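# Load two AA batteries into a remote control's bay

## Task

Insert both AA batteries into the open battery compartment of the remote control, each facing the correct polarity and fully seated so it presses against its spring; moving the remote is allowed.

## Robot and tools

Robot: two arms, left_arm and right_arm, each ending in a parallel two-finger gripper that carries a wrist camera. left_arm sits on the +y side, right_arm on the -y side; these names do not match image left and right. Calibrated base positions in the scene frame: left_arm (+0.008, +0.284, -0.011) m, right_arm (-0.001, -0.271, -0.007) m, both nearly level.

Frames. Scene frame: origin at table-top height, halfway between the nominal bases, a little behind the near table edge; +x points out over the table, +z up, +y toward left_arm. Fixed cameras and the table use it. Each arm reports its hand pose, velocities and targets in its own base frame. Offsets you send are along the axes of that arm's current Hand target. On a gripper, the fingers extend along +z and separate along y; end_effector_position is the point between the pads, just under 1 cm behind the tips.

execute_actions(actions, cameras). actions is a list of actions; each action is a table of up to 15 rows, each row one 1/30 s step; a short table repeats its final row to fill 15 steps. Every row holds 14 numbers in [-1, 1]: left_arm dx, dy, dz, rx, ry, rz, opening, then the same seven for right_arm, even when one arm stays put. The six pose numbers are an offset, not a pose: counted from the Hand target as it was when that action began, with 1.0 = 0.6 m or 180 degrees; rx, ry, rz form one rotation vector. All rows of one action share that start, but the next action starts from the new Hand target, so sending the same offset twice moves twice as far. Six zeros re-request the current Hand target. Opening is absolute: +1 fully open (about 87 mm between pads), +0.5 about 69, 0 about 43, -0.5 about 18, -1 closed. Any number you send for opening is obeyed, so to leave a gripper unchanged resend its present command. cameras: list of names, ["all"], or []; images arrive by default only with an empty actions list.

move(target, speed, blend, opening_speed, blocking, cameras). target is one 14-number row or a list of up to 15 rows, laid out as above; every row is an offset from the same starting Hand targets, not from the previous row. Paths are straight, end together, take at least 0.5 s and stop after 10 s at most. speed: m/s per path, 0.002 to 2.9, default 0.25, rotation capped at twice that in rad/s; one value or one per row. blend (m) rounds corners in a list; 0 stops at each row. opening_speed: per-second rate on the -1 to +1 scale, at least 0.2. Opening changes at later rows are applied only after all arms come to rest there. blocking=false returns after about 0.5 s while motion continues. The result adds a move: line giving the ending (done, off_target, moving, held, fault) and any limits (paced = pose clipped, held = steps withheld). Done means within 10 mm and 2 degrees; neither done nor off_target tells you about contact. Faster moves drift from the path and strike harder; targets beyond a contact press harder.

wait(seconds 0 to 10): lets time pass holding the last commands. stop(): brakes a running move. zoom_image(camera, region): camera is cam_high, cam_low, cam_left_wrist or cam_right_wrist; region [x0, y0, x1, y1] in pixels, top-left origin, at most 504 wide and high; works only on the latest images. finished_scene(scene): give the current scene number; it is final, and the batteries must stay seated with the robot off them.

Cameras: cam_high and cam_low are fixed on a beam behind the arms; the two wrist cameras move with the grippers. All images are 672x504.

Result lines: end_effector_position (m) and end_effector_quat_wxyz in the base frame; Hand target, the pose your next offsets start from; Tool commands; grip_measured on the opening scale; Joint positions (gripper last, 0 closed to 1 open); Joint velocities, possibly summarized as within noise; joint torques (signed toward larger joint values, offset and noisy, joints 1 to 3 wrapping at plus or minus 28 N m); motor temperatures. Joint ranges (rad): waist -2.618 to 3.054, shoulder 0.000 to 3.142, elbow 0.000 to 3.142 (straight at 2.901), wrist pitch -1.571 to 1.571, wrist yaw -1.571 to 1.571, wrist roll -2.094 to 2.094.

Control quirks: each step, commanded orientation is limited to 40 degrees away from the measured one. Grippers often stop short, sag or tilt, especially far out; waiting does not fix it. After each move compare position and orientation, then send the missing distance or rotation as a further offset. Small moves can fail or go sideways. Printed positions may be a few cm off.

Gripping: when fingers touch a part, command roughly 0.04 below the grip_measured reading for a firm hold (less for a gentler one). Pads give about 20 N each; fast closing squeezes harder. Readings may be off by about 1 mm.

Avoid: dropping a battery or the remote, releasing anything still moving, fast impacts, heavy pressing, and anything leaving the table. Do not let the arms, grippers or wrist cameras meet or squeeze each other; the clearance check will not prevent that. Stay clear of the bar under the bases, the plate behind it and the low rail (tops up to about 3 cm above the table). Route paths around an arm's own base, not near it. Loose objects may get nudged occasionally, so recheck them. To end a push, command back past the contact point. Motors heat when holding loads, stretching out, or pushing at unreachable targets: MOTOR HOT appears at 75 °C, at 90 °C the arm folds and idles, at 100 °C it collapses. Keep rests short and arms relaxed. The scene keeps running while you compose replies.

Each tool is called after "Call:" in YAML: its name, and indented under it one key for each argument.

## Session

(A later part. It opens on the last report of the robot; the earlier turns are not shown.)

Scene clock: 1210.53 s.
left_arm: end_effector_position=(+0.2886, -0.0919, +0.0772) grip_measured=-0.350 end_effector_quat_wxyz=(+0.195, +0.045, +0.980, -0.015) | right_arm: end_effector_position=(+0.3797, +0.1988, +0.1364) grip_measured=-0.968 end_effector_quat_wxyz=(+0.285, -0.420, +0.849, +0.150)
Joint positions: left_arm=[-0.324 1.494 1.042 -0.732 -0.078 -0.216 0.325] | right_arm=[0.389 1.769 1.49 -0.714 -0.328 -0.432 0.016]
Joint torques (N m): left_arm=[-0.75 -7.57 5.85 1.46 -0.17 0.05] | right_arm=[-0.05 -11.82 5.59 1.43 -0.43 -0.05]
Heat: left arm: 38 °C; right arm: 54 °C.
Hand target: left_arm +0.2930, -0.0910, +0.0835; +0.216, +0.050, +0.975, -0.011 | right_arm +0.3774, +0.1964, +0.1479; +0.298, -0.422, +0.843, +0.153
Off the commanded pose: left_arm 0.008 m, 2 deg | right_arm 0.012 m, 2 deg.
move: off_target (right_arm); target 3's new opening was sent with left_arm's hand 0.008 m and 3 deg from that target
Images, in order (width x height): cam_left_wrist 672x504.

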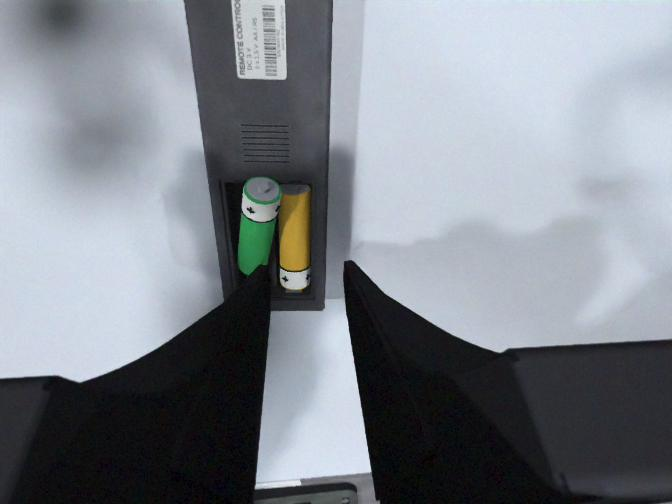

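Call:
move:
  target:
    - [-0.014,0.031,0.007,0,0,0,-0.38,0,0,0,0,0,0,-1]
    - [0.016,0.028,0.058,0,0,0,-0.38,0,0,0,0,0,0,-1]
  speed: 0.08
  cameras: ["cam_left_wrist"]

Scene clock: 1218.03 s.
left_arm: end_effector_position=(+0.2976, -0.0725, +0.0499) grip_measured=-0.380 end_effector_quat_wxyz=(+0.212, +0.047, +0.976, -0.006) | right_arm: end_effector_position=(+0.3797, +0.1988, +0.1364) grip_measured=-0.968 end_effector_quat_wxyz=(+0.285, -0.420, +0.849, +0.150)
Joint positions: left_arm=[-0.263 1.508 0.935 -0.577 -0.077 -0.151 0.31] | right_arm=[0.389 1.769 1.49 -0.714 -0.328 -0.432 0.016]
Joint torques (N m): left_arm=[-0.39 -5.05 5.9 1.45 0.11 -0.05] | right_arm=[-0.06 -11.84 5.59 1.43 -0.43 -0.05]
Heat: left arm: 39 °C; right arm: 54 °C.
Hand target: left_arm +0.3007, -0.0749, +0.0480; +0.216, +0.050, +0.975, -0.011 | right_arm +0.3774, +0.1964, +0.1479; +0.298, -0.422, +0.843, +0.153
Off the commanded pose: left_arm 0.004 m, 1 deg | right_arm 0.012 m, 2 deg.
move: off_target (right_arm)
Images, in order (width x height): cam_left_wrist 672x504.

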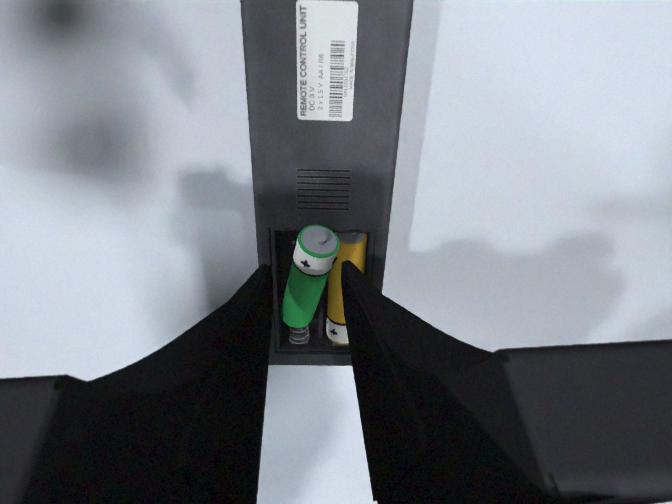

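Call:
move:
  target:
    - [0.005,0.003,0.011,0,0,0,-0.38,0,0,0,0,0,0,-1]
    - [0.005,0.003,0.011,0,0,0,-0.72,0,0,0,0,0,0,-1]
  speed: 0.08
  opening_speed: 0.7
  cameras: ["cam_left_wrist"]

Scene clock: 1222.37 s.
left_arm: end_effector_position=(+0.2983, -0.0727, +0.0436) grip_measured=-0.618 end_effector_quat_wxyz=(+0.214, +0.047, +0.976, -0.006) | right_arm: end_effector_position=(+0.3797, +0.1988, +0.1364) grip_measured=-0.968 end_effector_quat_wxyz=(+0.285, -0.420, +0.849, +0.150)
Joint positions: left_arm=[-0.263 1.517 0.915 -0.544 -0.077 -0.15 0.191] | right_arm=[0.389 1.769 1.49 -0.714 -0.328 -0.432 0.016]
Joint torques (N m): left_arm=[0.16 -4.97 6.01 1.49 0.19 -0.03] | right_arm=[-0.05 -11.82 5.57 1.43 -0.43 -0.05]
Heat: left arm: 39 °C; right arm: 54 °C.
Hand target: left_arm +0.3010, -0.0731, +0.0408; +0.216, +0.050, +0.975, -0.011 | right_arm +0.3774, +0.1964, +0.1479; +0.298, -0.422, +0.843, +0.153
Off the commanded pose: left_arm 0.004 m, 1 deg | right_arm 0.012 m, 2 deg.
move: off_target (right_arm)
Images, in order (width x height): cam_left_wrist 672x504.

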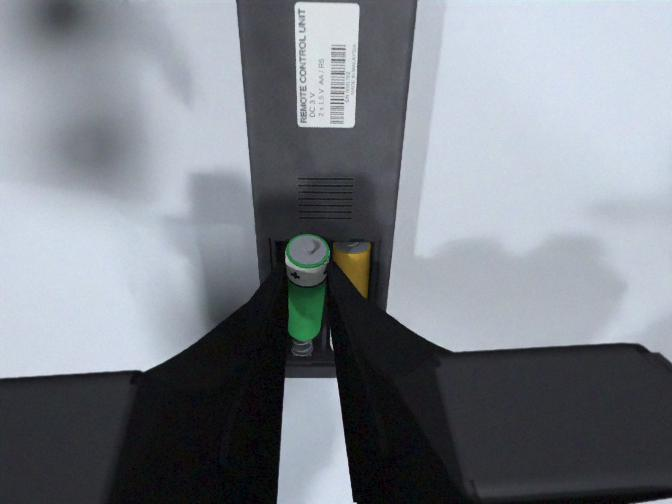

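Call:
move:
  target:
    - [0,0,0,0,0,0,-0.75,-0.21,0.147,0.249,0,0,-0.12,-1]
    - [0,0,0,0,0,0,-0.75,-0.218,0.213,0.356,0,0,-0.12,-1]
  speed: 0.12
  cameras: ["cam_high","cam_low","cam_right_wrist"]

Scene clock: 1229.13 s.
left_arm: end_effector_position=(+0.2979, -0.0716, +0.0432) grip_measured=-0.619 end_effector_quat_wxyz=(+0.213, +0.044, +0.976, -0.006) | right_arm: end_effector_position=(+0.4242, +0.3981, +0.1102) grip_measured=-0.968 end_effector_quat_wxyz=(+0.323, -0.563, +0.754, +0.095)
Joint positions: left_arm=[-0.259 1.517 0.914 -0.546 -0.076 -0.152 0.191] | right_arm=[0.754 2.33 2.182 -0.743 -0.11 -0.49 0.016]
Joint torques (N m): left_arm=[-0.14 -4.92 6.08 1.57 0.17 0.02] | right_arm=[0.46 -13.26 6.26 1.61 -0.2 0.06]
Heat: left arm: 38 °C; right arm: 54 °C.
Hand target: left_arm +0.3010, -0.0732, +0.0408; +0.216, +0.050, +0.975, -0.011 | right_arm +0.4239, +0.3980, +0.1101; +0.323, -0.564, +0.755, +0.095 (not the last commanded pose)
Off the commanded pose: left_arm 0.004 m, 1 deg | right_arm 0.079 m, 1 deg.
move: held (right_arm; a check stopped the path); path passed 1 of 2 targets; limits=held
pose unreachable (right arm): on one or more control steps of this call, first in action 0 (counted from 0), this arm could not follow its commanded pose, so it was not sent that pose on those steps. It may still have moved: this result reports where it is.
cause: moving toward the commanded pose would bring a part of the arm too close to another arm (this arm's wrist camera and the left arm's wrist (the part past joint 4), along the way the arms are being sent, or toward where that arm still pushes).
Images, in order (width x height): cam_high 672x504, cam_low 672x504, cam_right_wrist 672x504.

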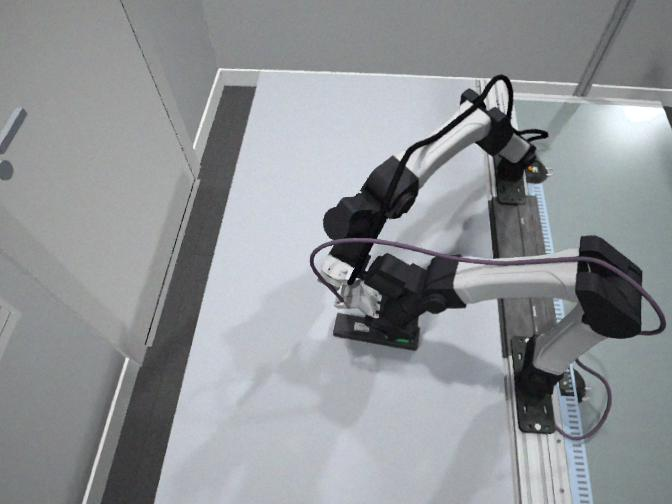

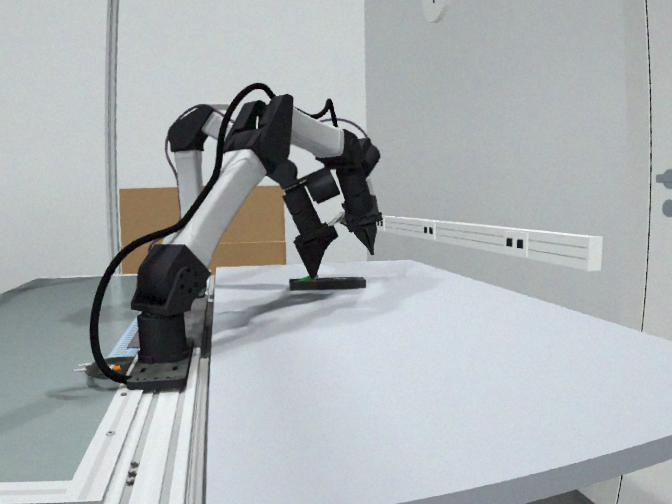

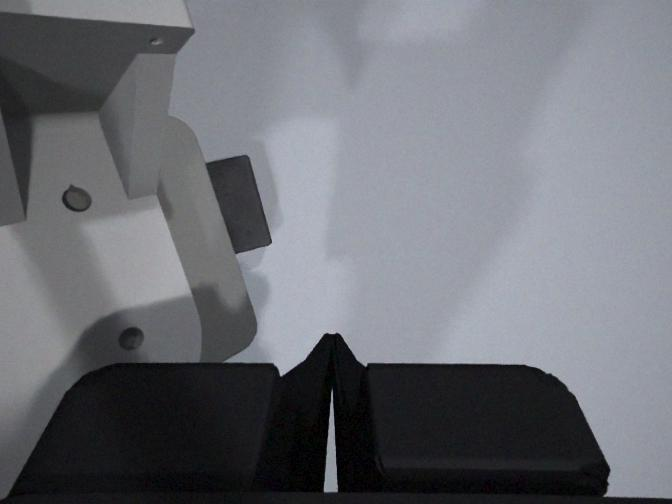

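Call:
move:
  target:
    - [0,0,0,0,0,0,-0.42,0,0,0,0,0,0,-1]
    - [-0.035,0,-0.07,0,0,0,-0.42,0,0,0,0,0,0,-1]
    - [-0.008,0.002,-0.114,-0.0726,0.0753,-0.49,0.9,0,0,0,0,0,0,-1]
  speed: 0.15
  opening_speed: 1
  cameras: ["cam_left_wrist"]

Scene clock: 1241.57 s.
left_arm: end_effector_position=(+0.2859, -0.0686, +0.0561) grip_measured=-0.420 end_effector_quat_wxyz=(+0.177, +0.044, +0.983, +0.001) | right_arm: end_effector_position=(+0.4255, +0.3972, +0.1105) grip_measured=-0.968 end_effector_quat_wxyz=(+0.324, -0.562, +0.755, +0.094)
Joint positions: left_arm=[-0.259 1.517 0.985 -0.69 -0.076 -0.155 0.29] | right_arm=[0.752 2.33 2.182 -0.742 -0.109 -0.49 0.016]
Joint torques (N m): left_arm=[-0.25 -5.68 6.12 1.34 0.05 -0.1] | right_arm=[0.68 -13.26 6.27 1.59 -0.21 0.05]
Motor temperatures (°C): left_arm=[21 36 38 27 20 21 23] | right_arm=[24 56 31 24 22 22 24]
Heat: left arm: 38 °C; right arm: 56 °C.
Hand target: left_arm +0.2884, -0.0691, +0.0560; +0.183, +0.046, +0.982, +0.000 (not the last commanded pose) | right_arm +0.4240, +0.3979, +0.1101; +0.323, -0.563, +0.755, +0.095
Tool commands: left_gripper/opening=-0.42 right_gripper/opening=-1.0
Off the commanded pose: left_arm 0.050 m, 89 deg | right_arm 0.002 m, 0 deg.
move: held (left_arm; a check stopped the path); path passed 2 of 3 targets; target 3's new opening was not sent; a check withheld steps on the way to target 2, so it may have been missed; limits=held
pose unreachable (left arm): on one or more control steps of this call, first in action 0 (counted from 0), this arm could not follow its commanded pose, so it was not sent that pose on those steps. It may still have moved: this result reports where it is.
cause: moving toward the commanded pose would bring a part of the arm too close to another arm (this arm's wrist (the part past joint 4) and the right arm's wrist camera, along the way the arms are being sent, or toward where that arm still pushes).
pose unreachable (right arm): on one or more control steps of this call, first in action 0 (counted from 0), this arm could not follow its commanded pose, so it was not sent that pose on those steps. It may still have moved: this result reports where it is.
cause: moving toward the commanded pose would bring a part of the arm too close to another arm (this arm's wrist camera and the left arm's wrist (the part past joint 4), along the way the arms are being sent, or toward where that arm still pushes).
Images, in order (width x height): cam_left_wrist 672x504.

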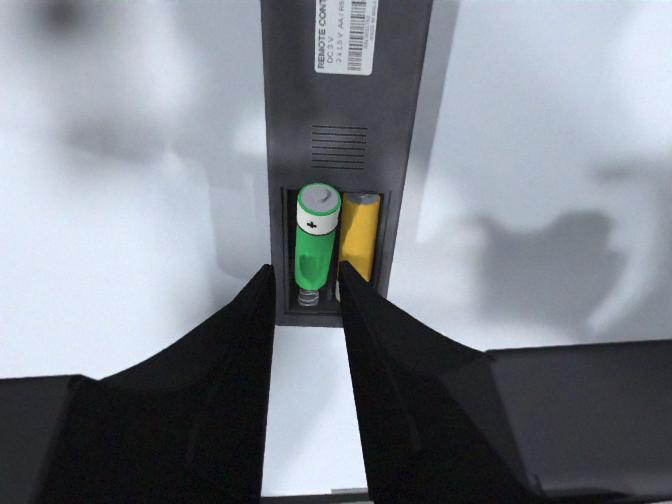

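Call:
move:
  target: [0,0,0,0,0,0,-0.42,0.135,0,-0.156,0,0,0,-1]
  speed: 0.15

Call:
move:
  target:
    - [-0.015,0,-0.05,0,0,0,-0.42,0,0,0,0,0,0,-1]
    - [0.048,-0.016,-0.072,0,-0.155,0,0.5,0,0,0,0,0,0,-1]
  speed: 0.15
  opening_speed: 1
  cameras: ["cam_left_wrist","cam_low"]

Scene clock: 1254.10 s.
left_arm: end_effector_position=(+0.2776, -0.0667, +0.0526) grip_measured=-0.420 end_effector_quat_wxyz=(+0.162, +0.046, +0.986, +0.004) | right_arm: end_effector_position=(+0.4058, +0.3702, +0.0877) grip_measured=-0.968 end_effector_quat_wxyz=(+0.288, -0.565, +0.768, +0.090)
Joint positions: left_arm=[-0.26 1.517 0.976 -0.713 -0.076 -0.155 0.29] | right_arm=[0.739 2.245 1.986 -0.707 -0.113 -0.494 0.016]
Joint torques (N m): left_arm=[-0.34 -5.46 6.37 1.09 0.01 -0.08] | right_arm=[0.28 -12.57 7.23 1.64 -0.19 0.07]
Motor temperatures (°C): left_arm=[21 35 38 27 20 21 23] | right_arm=[24 57 31 24 22 22 24]
Heat: left arm: 38 °C; right arm: 57 °C.
Hand target: left_arm +0.2777, -0.0667, +0.0526; +0.162, +0.046, +0.986, +0.004 (last step not sent: back at the drive's target) | right_arm +0.4104, +0.3728, +0.0929; +0.299, -0.563, +0.766, +0.090 (last step not sent: back at the drive's target)
Off the commanded pose: left_arm 0.012 m, 2 deg | right_arm 0.100 m, 4 deg.
move: held (right_arm; a check stopped the path), off_target (left_arm); limits=held
pose unreachable (left arm): on one or more control steps of this call, first in action 0 (counted from 0), this arm could not follow its commanded pose, so it was not sent that pose on those steps. It may still have moved: this result reports where it is.
cause: moving toward the commanded pose would bring a part of the arm too close to another arm (this arm's wrist (the part past joint 4) and the right arm's wrist camera, along the way the arms are being sent, or toward where that arm still pushes).
pose unreachable (right arm): on one or more control steps of this call, first in action 0 (counted from 0), this arm could not follow its commanded pose, so it was not sent that pose on those steps. On the call's last step it was still not sent that pose. It may still have moved: this result reports where it is.
cause: moving toward the commanded pose would bring a part of the arm too close to another arm (this arm's wrist camera and the left arm's wrist (the part past joint 4), along the way the arms are being sent, or toward where that arm still pushes).

Scene clock: 1254.60 s.
left_arm: end_effector_position=(+0.2768, -0.0665, +0.0525) grip_measured=-0.420 end_effector_quat_wxyz=(+0.160, +0.046, +0.986, +0.005) | right_arm: end_effector_position=(+0.4058, +0.3702, +0.0877) grip_measured=-0.968 end_effector_quat_wxyz=(+0.288, -0.565, +0.768, +0.090)
Joint positions: left_arm=[-0.26 1.517 0.976 -0.717 -0.076 -0.155 0.29] | right_arm=[0.739 2.245 1.986 -0.707 -0.113 -0.494 0.016]
Joint torques (N m): left_arm=[-0.39 -5.59 6.46 1.14 0.04 -0.07] | right_arm=[0.31 -12.64 7.16 1.64 -0.19 0.07]
Motor temperatures (°C): left_arm=[21 35 38 27 20 21 23] | right_arm=[24 57 31 24 22 22 24]
Heat: left arm: 38 °C; right arm: 57 °C.
Hand target: left_arm +0.2771, -0.0666, +0.0525; +0.161, +0.046, +0.986, +0.004 (not the last commanded pose) | right_arm +0.4104, +0.3728, +0.0929; +0.299, -0.563, +0.766, +0.090
Tool commands: left_gripper/opening=-0.42 right_gripper/opening=-1.0
Off the commanded pose: left_arm 0.052 m, 28 deg | right_arm 0.007 m, 1 deg.
move: held (left_arm; a check stopped the path); path passed 0 of 2 targets; target 2's new opening was not sent; limits=held
pose unreachable (left arm): on one or more control steps of this call, first in action 0 (counted from 0), this arm could not follow its commanded pose, so it was not sent that pose on those steps. It may still have moved: this result reports where it is.
cause: moving toward the commanded pose would bring a part of the arm too close to another arm (this arm's wrist (the part past joint 4) and the right arm's wrist camera, 9 mm apart when this arm was first held).
Images, in order (width x height): cam_low 672x504, cam_left_wrist 672x504.

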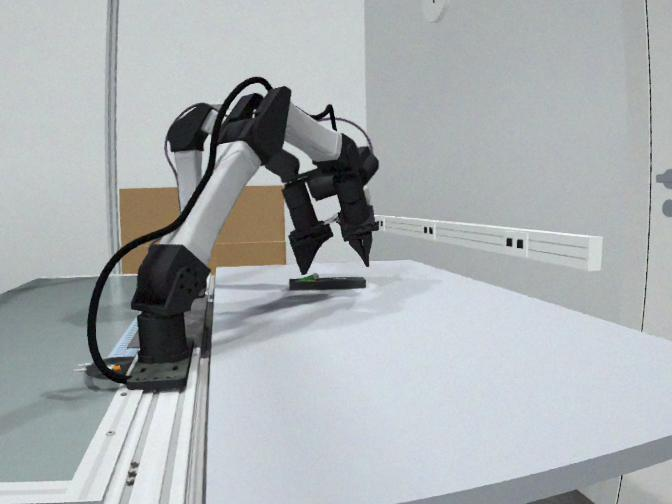

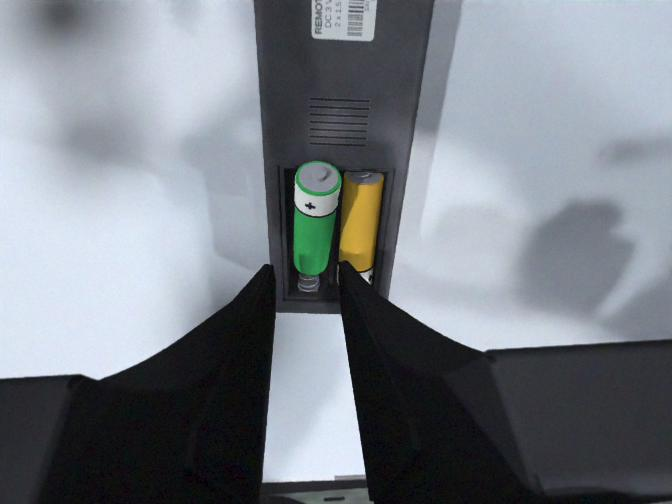

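Call:
move:
  target:
    - [0.05,0,-0.045,0,0,0,-0.42,0,0,0,0,0,0,-1]
    - [0.085,-0.016,-0.04,0,-0.17,0,0.5,0,0,0,0,0,0,-1]
  speed: 0.1
  opening_speed: 1
  cameras: ["cam_left_wrist","cam_low"]

Call:
move:
  target: [0,0,0,0,0,0,0.5,0.12,0.03,-0.12,0,0,0,-1]
  speed: 0.12
  cameras: ["cam_left_wrist"]

Scene clock: 1265.43 s.
left_arm: end_effector_position=(+0.2169, -0.0716, +0.0566) grip_measured=+0.500 end_effector_quat_wxyz=(+0.404, +0.055, +0.913, -0.011) | right_arm: end_effector_position=(+0.4058, +0.3702, +0.0877) grip_measured=-0.968 end_effector_quat_wxyz=(+0.288, -0.565, +0.768, +0.090)
Joint positions: left_arm=[-0.508 0.771 0.374 -0.387 -0.308 -0.261 0.75] | right_arm=[0.739 2.245 1.986 -0.707 -0.113 -0.494 0.016]
Joint torques (N m): left_arm=[-0.88 -0.77 6.58 2.12 -0.4 -0.17] | right_arm=[0.31 -12.66 7.17 1.64 -0.19 0.07]
Motor temperatures (°C): left_arm=[21 35 38 28 20 21 23] | right_arm=[24 58 32 24 22 22 24]
Heat: left arm: 38 °C; right arm: 58 °C.
Hand target: left_arm +0.2205, -0.0712, +0.0589; +0.416, +0.046, +0.908, -0.008 | right_arm +0.4104, +0.3728, +0.0929; +0.299, -0.563, +0.766, +0.090
Off the commanded pose: left_arm 0.004 m, 2 deg | right_arm 0.007 m, 1 deg.
move: done
Images, in order (width x height): cam_low 672x504, cam_left_wrist 672x504.

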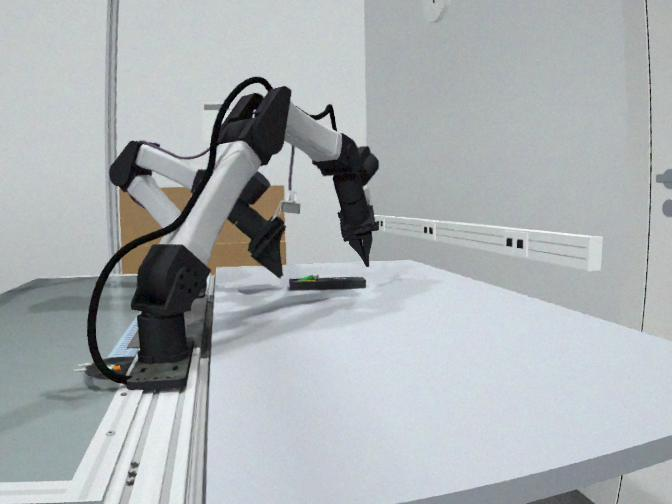

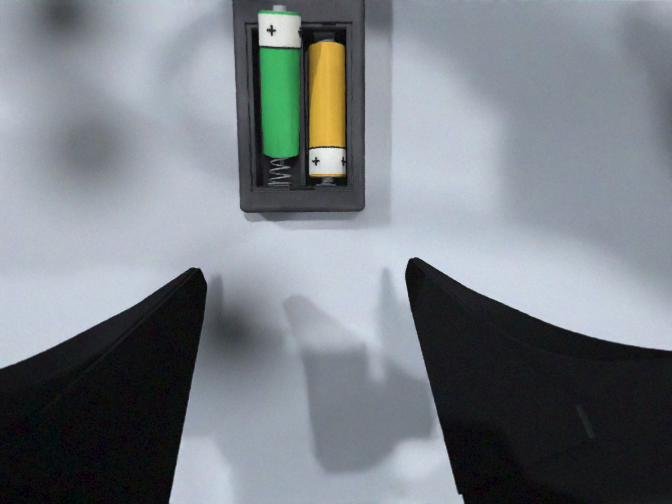

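Scene clock: 1266.90 s.
left_arm: end_effector_position=(+0.2169, -0.0716, +0.0566) grip_measured=+0.500 end_effector_quat_wxyz=(+0.404, +0.055, +0.913, -0.011) | right_arm: end_effector_position=(+0.3510, +0.2880, +0.0921) grip_measured=-0.968 end_effector_quat_wxyz=(+0.277, -0.564, +0.773, +0.087)
Joint positions: left_arm=[-0.508 0.771 0.374 -0.387 -0.308 -0.261 0.75] | right_arm=[0.679 1.876 1.464 -0.585 -0.141 -0.541 0.016]
Joint torques (N m): left_arm=[-0.96 -1.17 6.56 2.03 -0.4 -0.22] | right_arm=[-0.36 -13 5.39 1.65 -0.34 -0.04]
Motor temperatures (°C): left_arm=[21 35 38 28 20 21 23] | right_arm=[24 58 31 24 22 22 24]
Heat: left arm: 38 °C; right arm: 58 °C.
Hand target: left_arm +0.2205, -0.0712, +0.0589; +0.416, +0.046, +0.908, -0.008 | right_arm +0.3548, +0.2867, +0.1069; +0.299, -0.562, +0.766, +0.091
Off the commanded pose: left_arm 0.004 m, 2 deg | right_arm 0.015 m, 3 deg.
move: off_target (right_arm)
Images, in order (width x height): cam_left_wrist 672x504.

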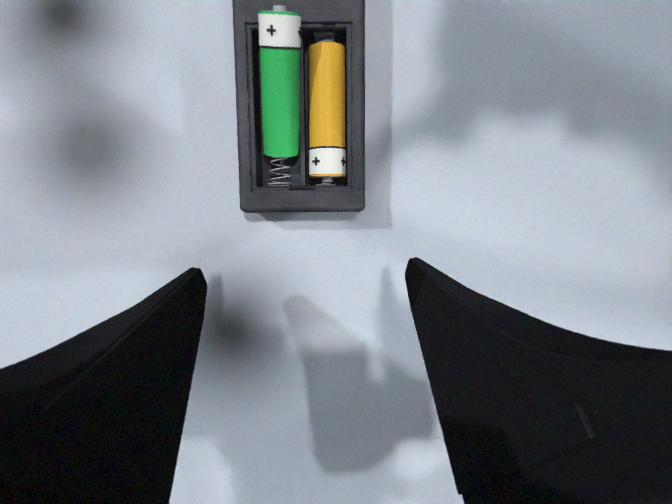

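Call:
move:
  target:
    - [-0.004,0.004,0.063,0,0,0,0.5,0,0,0,0,0,0,-1]
    - [-0.004,0.004,0.063,0,0,0,-0.2,0,0,0,0,0,0,-1]
  speed: 0.08
  opening_speed: 0.6
  cameras: ["cam_left_wrist","cam_low","cam_right_wrist"]

Call:
zoom_image:
  camera: "cam_low"
  region: [240, 220, 380, 310]

Scene clock: 1273.47 s.
left_arm: end_effector_position=(+0.2483, -0.0713, +0.0367) grip_measured=+0.057 end_effector_quat_wxyz=(+0.412, +0.044, +0.910, -0.006) | right_arm: end_effector_position=(+0.3511, +0.2881, +0.0922) grip_measured=-0.968 end_effector_quat_wxyz=(+0.277, -0.565, +0.772, +0.087)
Joint positions: left_arm=[-0.429 0.976 0.339 -0.118 -0.272 -0.215 0.529] | right_arm=[0.679 1.876 1.464 -0.584 -0.142 -0.541 0.016]
Joint torques (N m): left_arm=[0.32 -0.8 5.96 2.18 -0.02 -0.03] | right_arm=[-0.36 -12.98 5.38 1.65 -0.32 -0.04]
Motor temperatures (°C): left_arm=[21 34 38 28 20 21 23] | right_arm=[24 57 31 25 22 22 24]
Heat: left arm: 38 °C; right arm: 57 °C.
Hand target: left_arm +0.2508, -0.0710, +0.0360; +0.416, +0.046, +0.908, -0.008 | right_arm +0.3548, +0.2868, +0.1070; +0.299, -0.563, +0.766, +0.091
Off the commanded pose: left_arm 0.003 m, 1 deg | right_arm 0.015 m, 3 deg.
move: off_target (right_arm)
Images, in order (width x height): cam_low 672x504, cam_left_wrist 672x504, cam_right_wrist 672x504.

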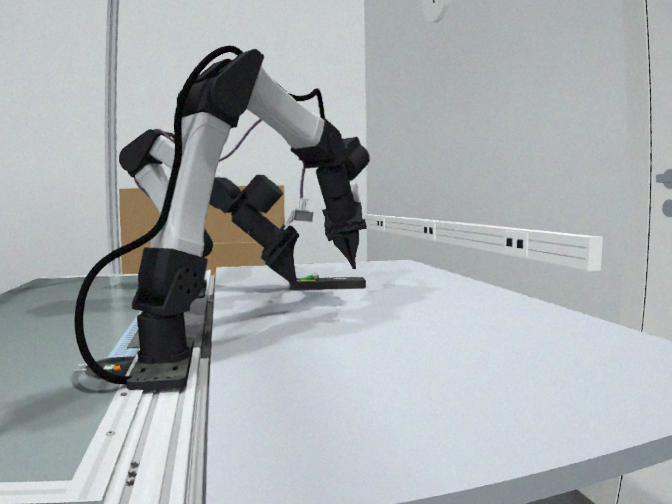

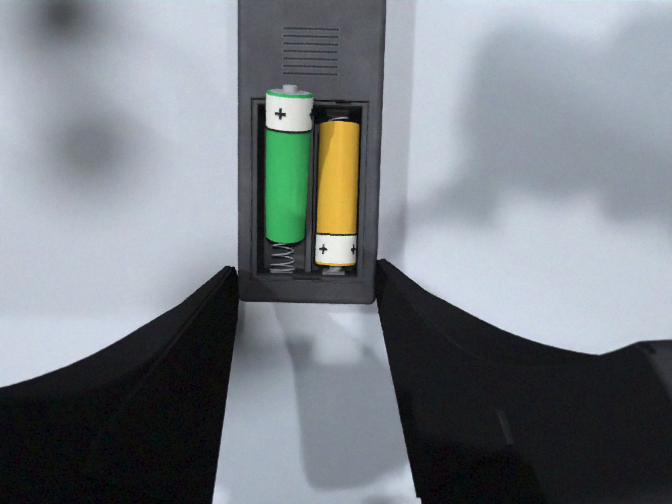

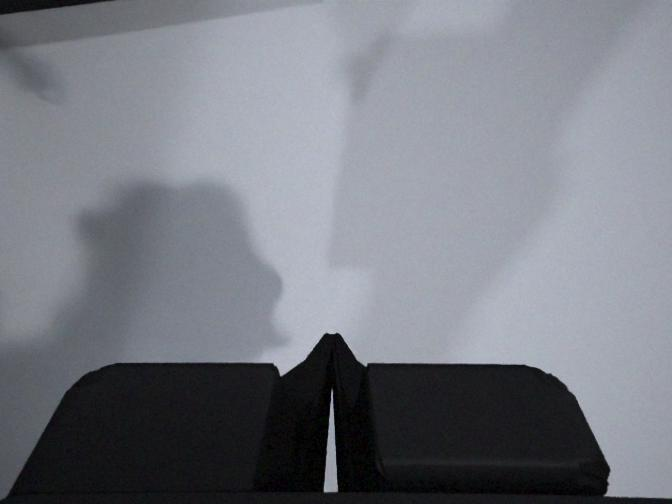

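Scaled by 3.600.

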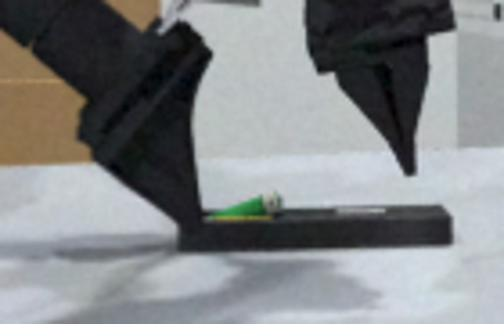

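Call:
move:
  target: [0,0,0,0,0,0,-0.2,-0.225,0.126,0.198,0,0,0,-1]
  speed: 0.1
  cameras: ["cam_left_wrist","cam_low","cam_right_wrist"]

Call:
zoom_image:
  camera: "cam_low"
  region: [240, 220, 380, 310]

Scene clock: 1281.17 s.
left_arm: end_effector_position=(+0.2491, -0.0678, +0.0364) grip_measured=+0.057 end_effector_quat_wxyz=(+0.412, +0.038, +0.910, -0.003) | right_arm: end_effector_position=(+0.3587, +0.4421, +0.0694) grip_measured=-0.968 end_effector_quat_wxyz=(+0.299, -0.563, +0.766, +0.088)
Joint positions: left_arm=[-0.418 0.976 0.337 -0.117 -0.275 -0.216 0.529] | right_arm=[0.914 2.325 2.036 -0.647 -0.003 -0.353 0.016]
Joint torques (N m): left_arm=[-0.65 -0.95 6.2 2.08 0.08 0.02] | right_arm=[0.4 -13.68 5.96 1.54 -0.14 0.06]
Motor temperatures (°C): left_arm=[21 34 38 29 20 21 23] | right_arm=[24 56 31 25 22 22 24]
Heat: left arm: 38 °C; right arm: 56 °C.
Hand target: left_arm +0.2507, -0.0710, +0.0359; +0.415, +0.046, +0.908, -0.008 | right_arm +0.3582, +0.4412, +0.0706; +0.299, -0.563, +0.766, +0.088 (not the last commanded pose)
Off the commanded pose: left_arm 0.004 m, 1 deg | right_arm 0.037 m, 0 deg.
move: held (right_arm; a check stopped the path); limits=held
pose unreachable (right arm): on one or more control steps of this call, first in action 0 (counted from 0), this arm could not follow its commanded pose, so it was not sent that pose on those steps. It may still have moved: this result reports where it is.
cause: moving toward the commanded pose would bring a part of the arm too close to another arm (this arm's wrist (the part past joint 5) and the left arm's wrist camera, along the way the arms are being sent, or toward where that arm still pushes).
Images, in order (width x height): cam_low 672x504, cam_left_wrist 672x504, cam_right_wrist 672x504.

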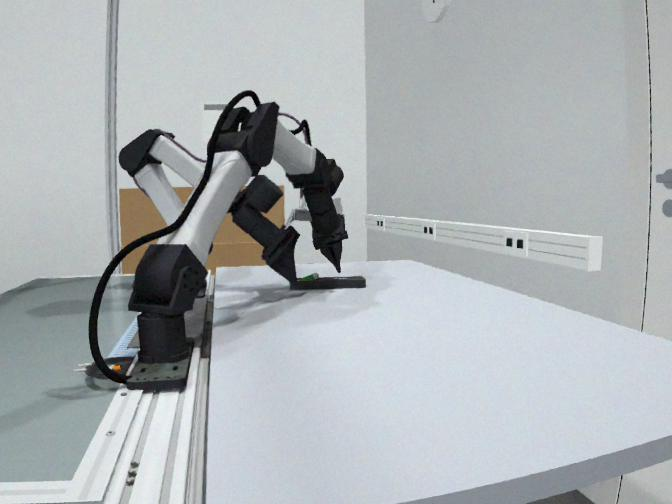

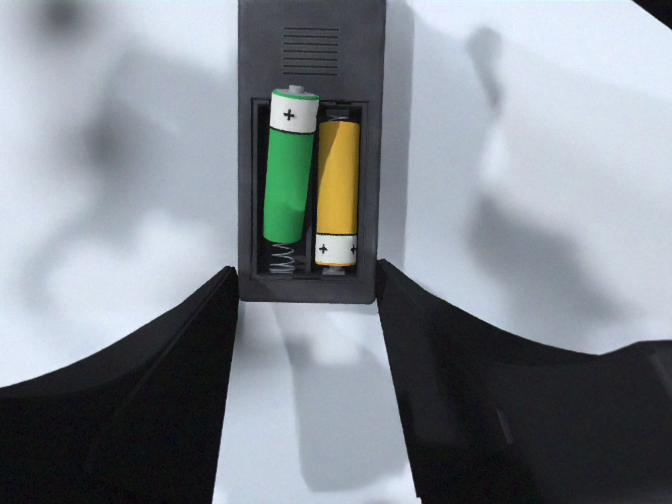

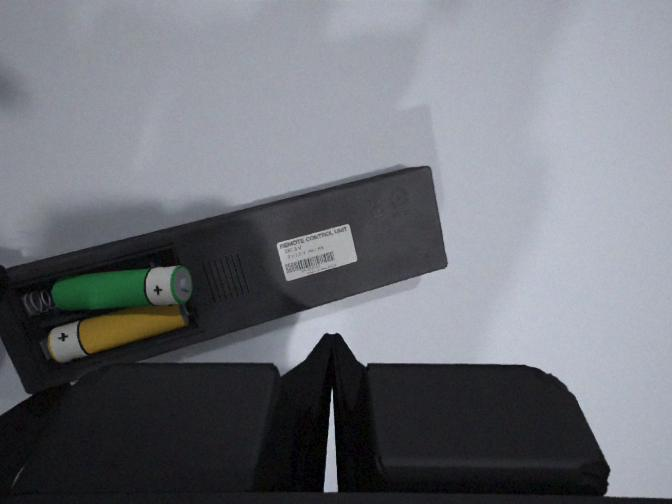

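Scaled by 3.600.

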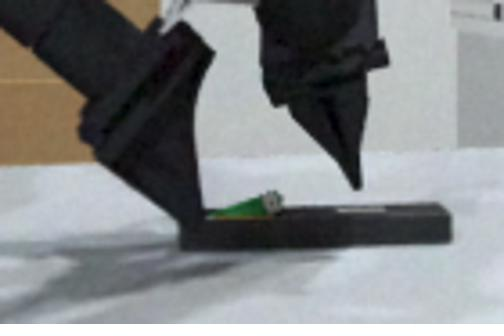

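Call:
move:
  target: [0,0,0,0,0,0,-0.2,0,0,-0.025,-0.181,-0.102,-0.106,-1]
  speed: 0.2
  cameras: ["cam_high","cam_left_wrist","cam_low"]

Scene clock: 1304.13 s.
left_arm: end_effector_position=(+0.2492, -0.0679, +0.0364) grip_measured=+0.057 end_effector_quat_wxyz=(+0.413, +0.038, +0.910, -0.003) | right_arm: end_effector_position=(+0.3457, +0.4324, +0.0757) grip_measured=-0.968 end_effector_quat_wxyz=(-0.245, +0.719, -0.560, -0.331)
Joint positions: left_arm=[-0.418 0.976 0.337 -0.116 -0.275 -0.215 0.529] | right_arm=[0.725 2.404 2.157 -0.861 -0.74 -0.911 0.016]
Joint torques (N m): left_arm=[-0.58 -0.99 6.32 2.06 0.07 -0.02] | right_arm=[-0.38 -12.62 8.65 1.13 -0.73 -0.07]
Motor temperatures (°C): left_arm=[21 32 37 30 20 21 24] | right_arm=[24 56 32 25 22 22 24]
Heat: left arm: 37 °C; right arm: 56 °C.
Hand target: left_arm +0.2507, -0.0710, +0.0360; +0.416, +0.046, +0.908, -0.008 | right_arm +0.3528, +0.4341, +0.0826; -0.257, +0.720, -0.552, -0.334
Off the commanded pose: left_arm 0.004 m, 1 deg | right_arm 0.010 m, 2 deg.
move: done
Images, in order (width x height): cam_high 672x504, cam_low 672x504, cam_left_wrist 672x504.

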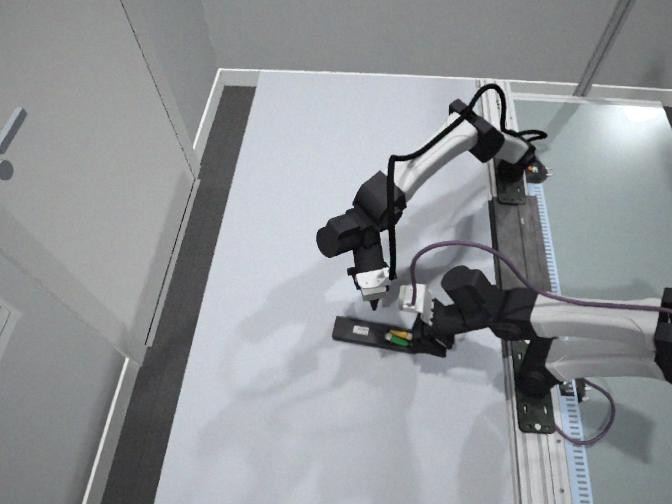

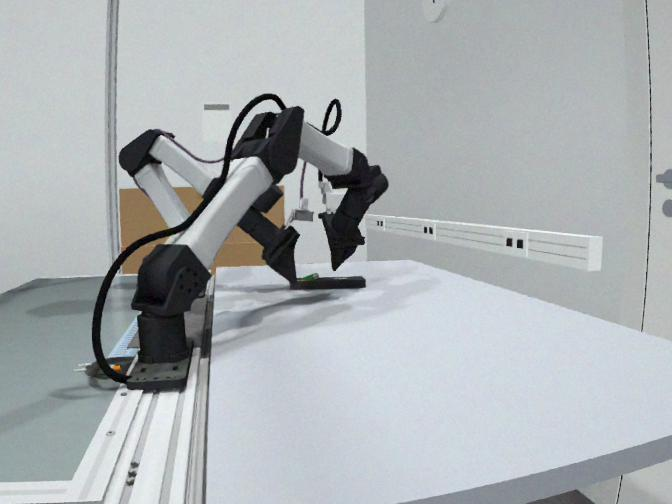

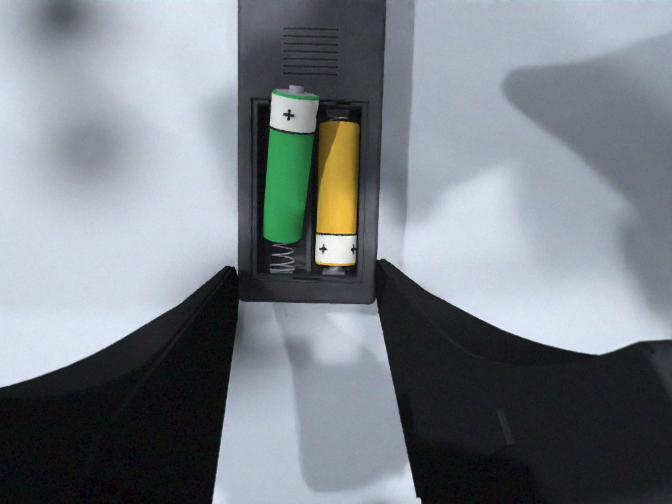

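Call:
move:
  target: [0,0,0,0,0,0,-0.2,-0.0205,-0.0173,0.076,0,0,0,-1]
  speed: 0.15
  cameras: ["cam_low","cam_left_wrist"]

Scene clock: 1312.23 s.
left_arm: end_effector_position=(+0.2492, -0.0679, +0.0364) grip_measured=+0.057 end_effector_quat_wxyz=(+0.413, +0.038, +0.910, -0.003) | right_arm: end_effector_position=(+0.3460, +0.4759, +0.0562) grip_measured=-0.968 end_effector_quat_wxyz=(-0.248, +0.721, -0.552, -0.337)
Joint positions: left_arm=[-0.418 0.976 0.337 -0.116 -0.275 -0.215 0.529] | right_arm=[0.782 2.573 2.376 -0.863 -0.732 -0.854 0.016]
Joint torques (N m): left_arm=[-0.57 -1.09 6.12 2.16 0 -0.02] | right_arm=[0.17 -13.79 8.73 1.2 -0.47 0.11]
Motor temperatures (°C): left_arm=[21 32 37 30 20 21 24] | right_arm=[24 56 32 25 22 22 24]
Heat: left arm: 37 °C; right arm: 56 °C.
Hand target: left_arm +0.2507, -0.0710, +0.0359; +0.415, +0.046, +0.908, -0.008 | right_arm +0.3519, +0.4780, +0.0627; -0.257, +0.719, -0.552, -0.334
Off the commanded pose: left_arm 0.004 m, 1 deg | right_arm 0.009 m, 1 deg.
move: done
Images, in order (width x height): cam_low 672x504, cam_left_wrist 672x504.

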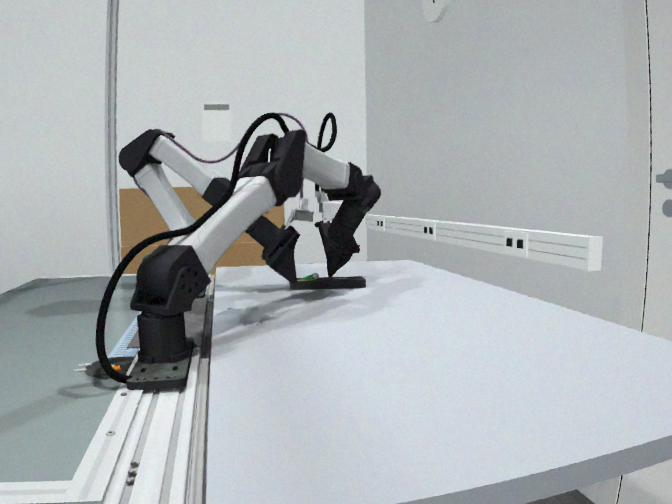

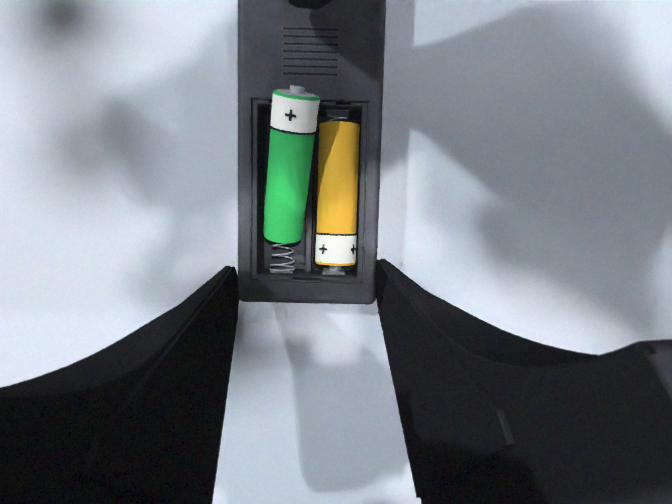

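Call:
move:
  target: [0,0,0,0,0,0,-0.2,0.0145,-0.001,0.0165,0,0,0,-1]
  speed: 0.08
  cameras: ["cam_left_wrist"]

Call:
zoom_image:
  camera: "cam_left_wrist"
  region: [230, 0, 400, 300]

Scene clock: 1316.07 s.
left_arm: end_effector_position=(+0.2492, -0.0679, +0.0364) grip_measured=+0.057 end_effector_quat_wxyz=(+0.413, +0.038, +0.910, -0.003) | right_arm: end_effector_position=(+0.3492, +0.4788, +0.0544) grip_measured=-0.968 end_effector_quat_wxyz=(-0.255, +0.721, -0.549, -0.336)
Joint positions: left_arm=[-0.418 0.976 0.337 -0.116 -0.275 -0.215 0.529] | right_arm=[0.782 2.58 2.376 -0.841 -0.73 -0.852 0.016]
Joint torques (N m): left_arm=[-0.8 -0.88 6.13 2.16 0.09 -0.01] | right_arm=[0.36 -13.55 5.94 1.46 -0.47 0.11]
Motor temperatures (°C): left_arm=[21 32 37 30 20 21 24] | right_arm=[24 56 32 24 22 22 24]
Heat: left arm: 37 °C; right arm: 56 °C.
Hand target: left_arm +0.2507, -0.0710, +0.0359; +0.415, +0.046, +0.908, -0.008 | right_arm +0.3519, +0.4800, +0.0496; -0.257, +0.719, -0.552, -0.334
Off the commanded pose: left_arm 0.004 m, 1 deg | right_arm 0.006 m, 0 deg.
move: done
Images, in order (width x height): cam_left_wrist 672x504.

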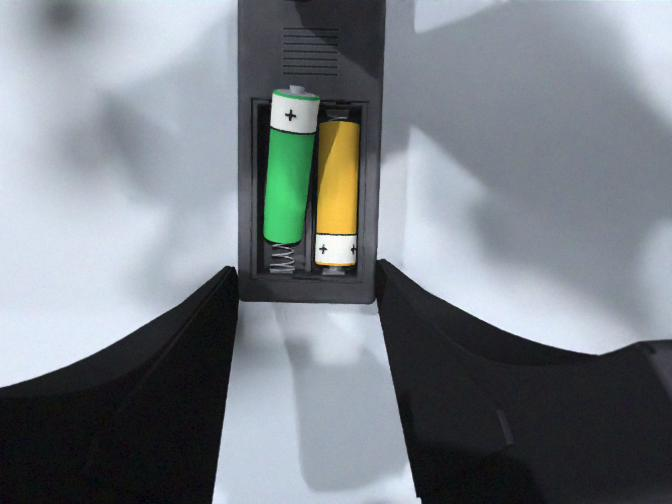

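Scaled by 1.680.

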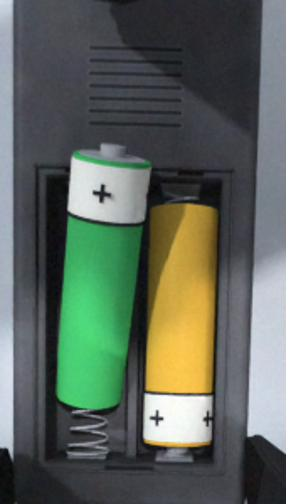

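Call:
move:
  target: [0,0,0,0,0,0,-0.2,0.009,0.024,0.016,0,0,0,-1]
  speed: 0.08
  cameras: ["cam_left_wrist","cam_low"]

Call:
zoom_image:
  camera: "cam_low"
  region: [260, 220, 400, 310]

Scene clock: 1320.63 s.
left_arm: end_effector_position=(+0.2492, -0.0679, +0.0364) grip_measured=+0.057 end_effector_quat_wxyz=(+0.413, +0.038, +0.910, -0.003) | right_arm: end_effector_position=(+0.3460, +0.4806, +0.0519) grip_measured=-0.968 end_effector_quat_wxyz=(-0.272, +0.716, -0.544, -0.344)
Joint positions: left_arm=[-0.418 0.976 0.337 -0.116 -0.275 -0.215 0.529] | right_arm=[0.783 2.517 2.226 -0.703 -0.747 -0.828 0.016]
Joint torques (N m): left_arm=[-0.72 -0.81 6.24 2.06 0.08 0.01] | right_arm=[1.87 -14.12 3.85 1.3 -0.15 0.08]
Motor temperatures (°C): left_arm=[21 32 37 30 20 21 24] | right_arm=[24 56 31 24 22 22 24]
Heat: left arm: 37 °C; right arm: 56 °C.
Hand target: left_arm +0.2507, -0.0710, +0.0359; +0.415, +0.046, +0.908, -0.008 | right_arm +0.3370, +0.4801, +0.0394; -0.257, +0.719, -0.552, -0.335
Off the commanded pose: left_arm 0.004 m, 1 deg | right_arm 0.015 m, 2 deg.
move: off_target (right_arm)
Images, in order (width x height): cam_low 672x504, cam_left_wrist 672x504.

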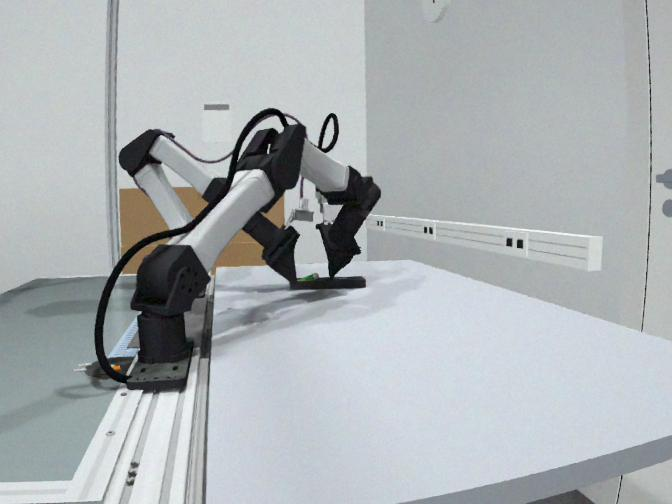

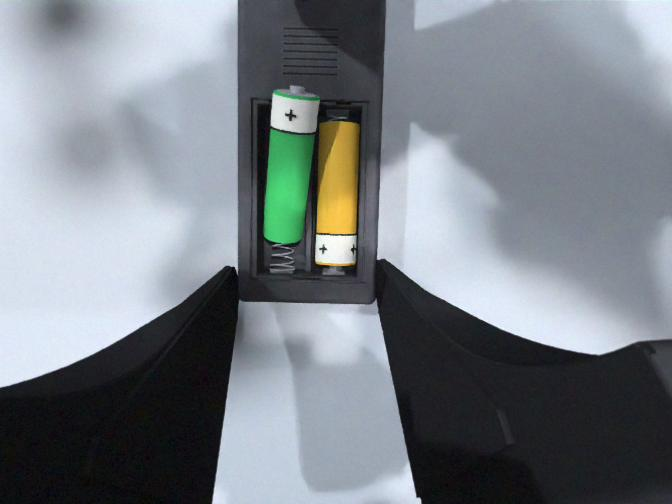

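Scaled by 3.600.

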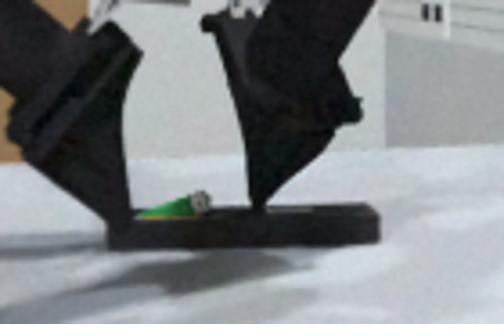

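Call:
move:
  target:
    - [0,0,0,0,0,0,-0.2,-0.0236,0,-0.0198,0,0,0,-1]
    - [0,0,0,0,0,0,-0.2,-0.034,0.042,-0.007,0,0,0,-1]
  speed: 0.06
  cameras: ["cam_left_wrist","cam_low"]

Call:
zoom_image:
  camera: "cam_low"
  region: [260, 220, 400, 310]

Scene clock: 1326.90 s.
left_arm: end_effector_position=(+0.2492, -0.0679, +0.0364) grip_measured=+0.057 end_effector_quat_wxyz=(+0.413, +0.038, +0.910, -0.003) | right_arm: end_effector_position=(+0.3224, +0.4838, +0.0529) grip_measured=-0.968 end_effector_quat_wxyz=(-0.266, +0.716, -0.552, -0.335)
Joint positions: left_arm=[-0.418 0.976 0.337 -0.116 -0.275 -0.215 0.529] | right_arm=[0.826 2.438 2.094 -0.635 -0.701 -0.781 0.016]
Joint torques (N m): left_arm=[-0.75 -1.22 6.38 2.11 0.09 0.02] | right_arm=[1.78 -16.16 4.4 1.15 -0.39 0.1]
Motor temperatures (°C): left_arm=[21 32 37 30 20 21 24] | right_arm=[24 56 31 24 22 22 24]
Heat: left arm: 37 °C; right arm: 56 °C.
Hand target: left_arm +0.2507, -0.0710, +0.0359; +0.415, +0.046, +0.908, -0.008 | right_arm +0.3101, +0.4831, +0.0577; -0.257, +0.719, -0.552, -0.334
Off the commanded pose: left_arm 0.004 m, 1 deg | right_arm 0.013 m, 1 deg.
move: off_target (right_arm)
Images, in order (width x height): cam_low 672x504, cam_left_wrist 672x504.

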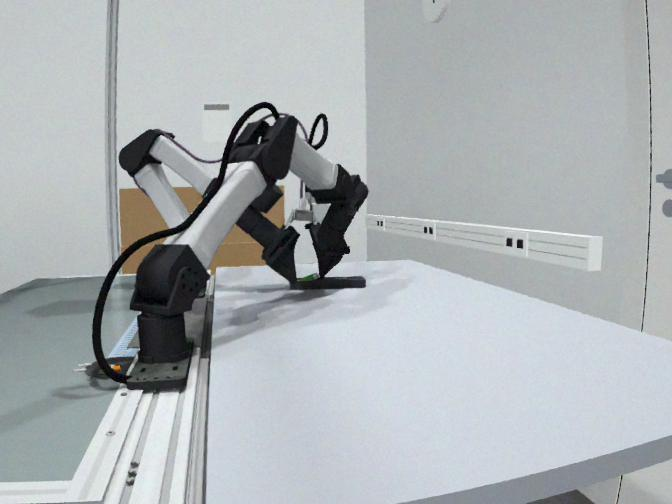

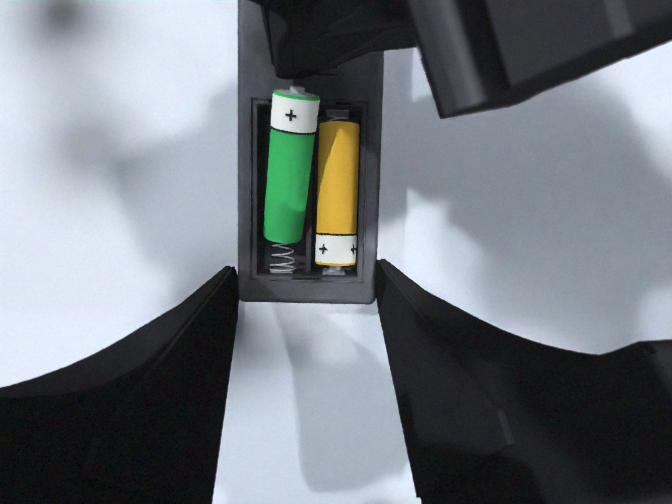

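Scaled by 3.600.

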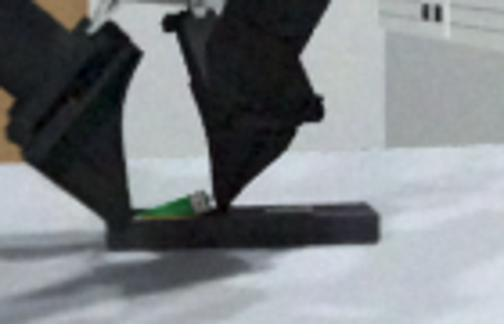

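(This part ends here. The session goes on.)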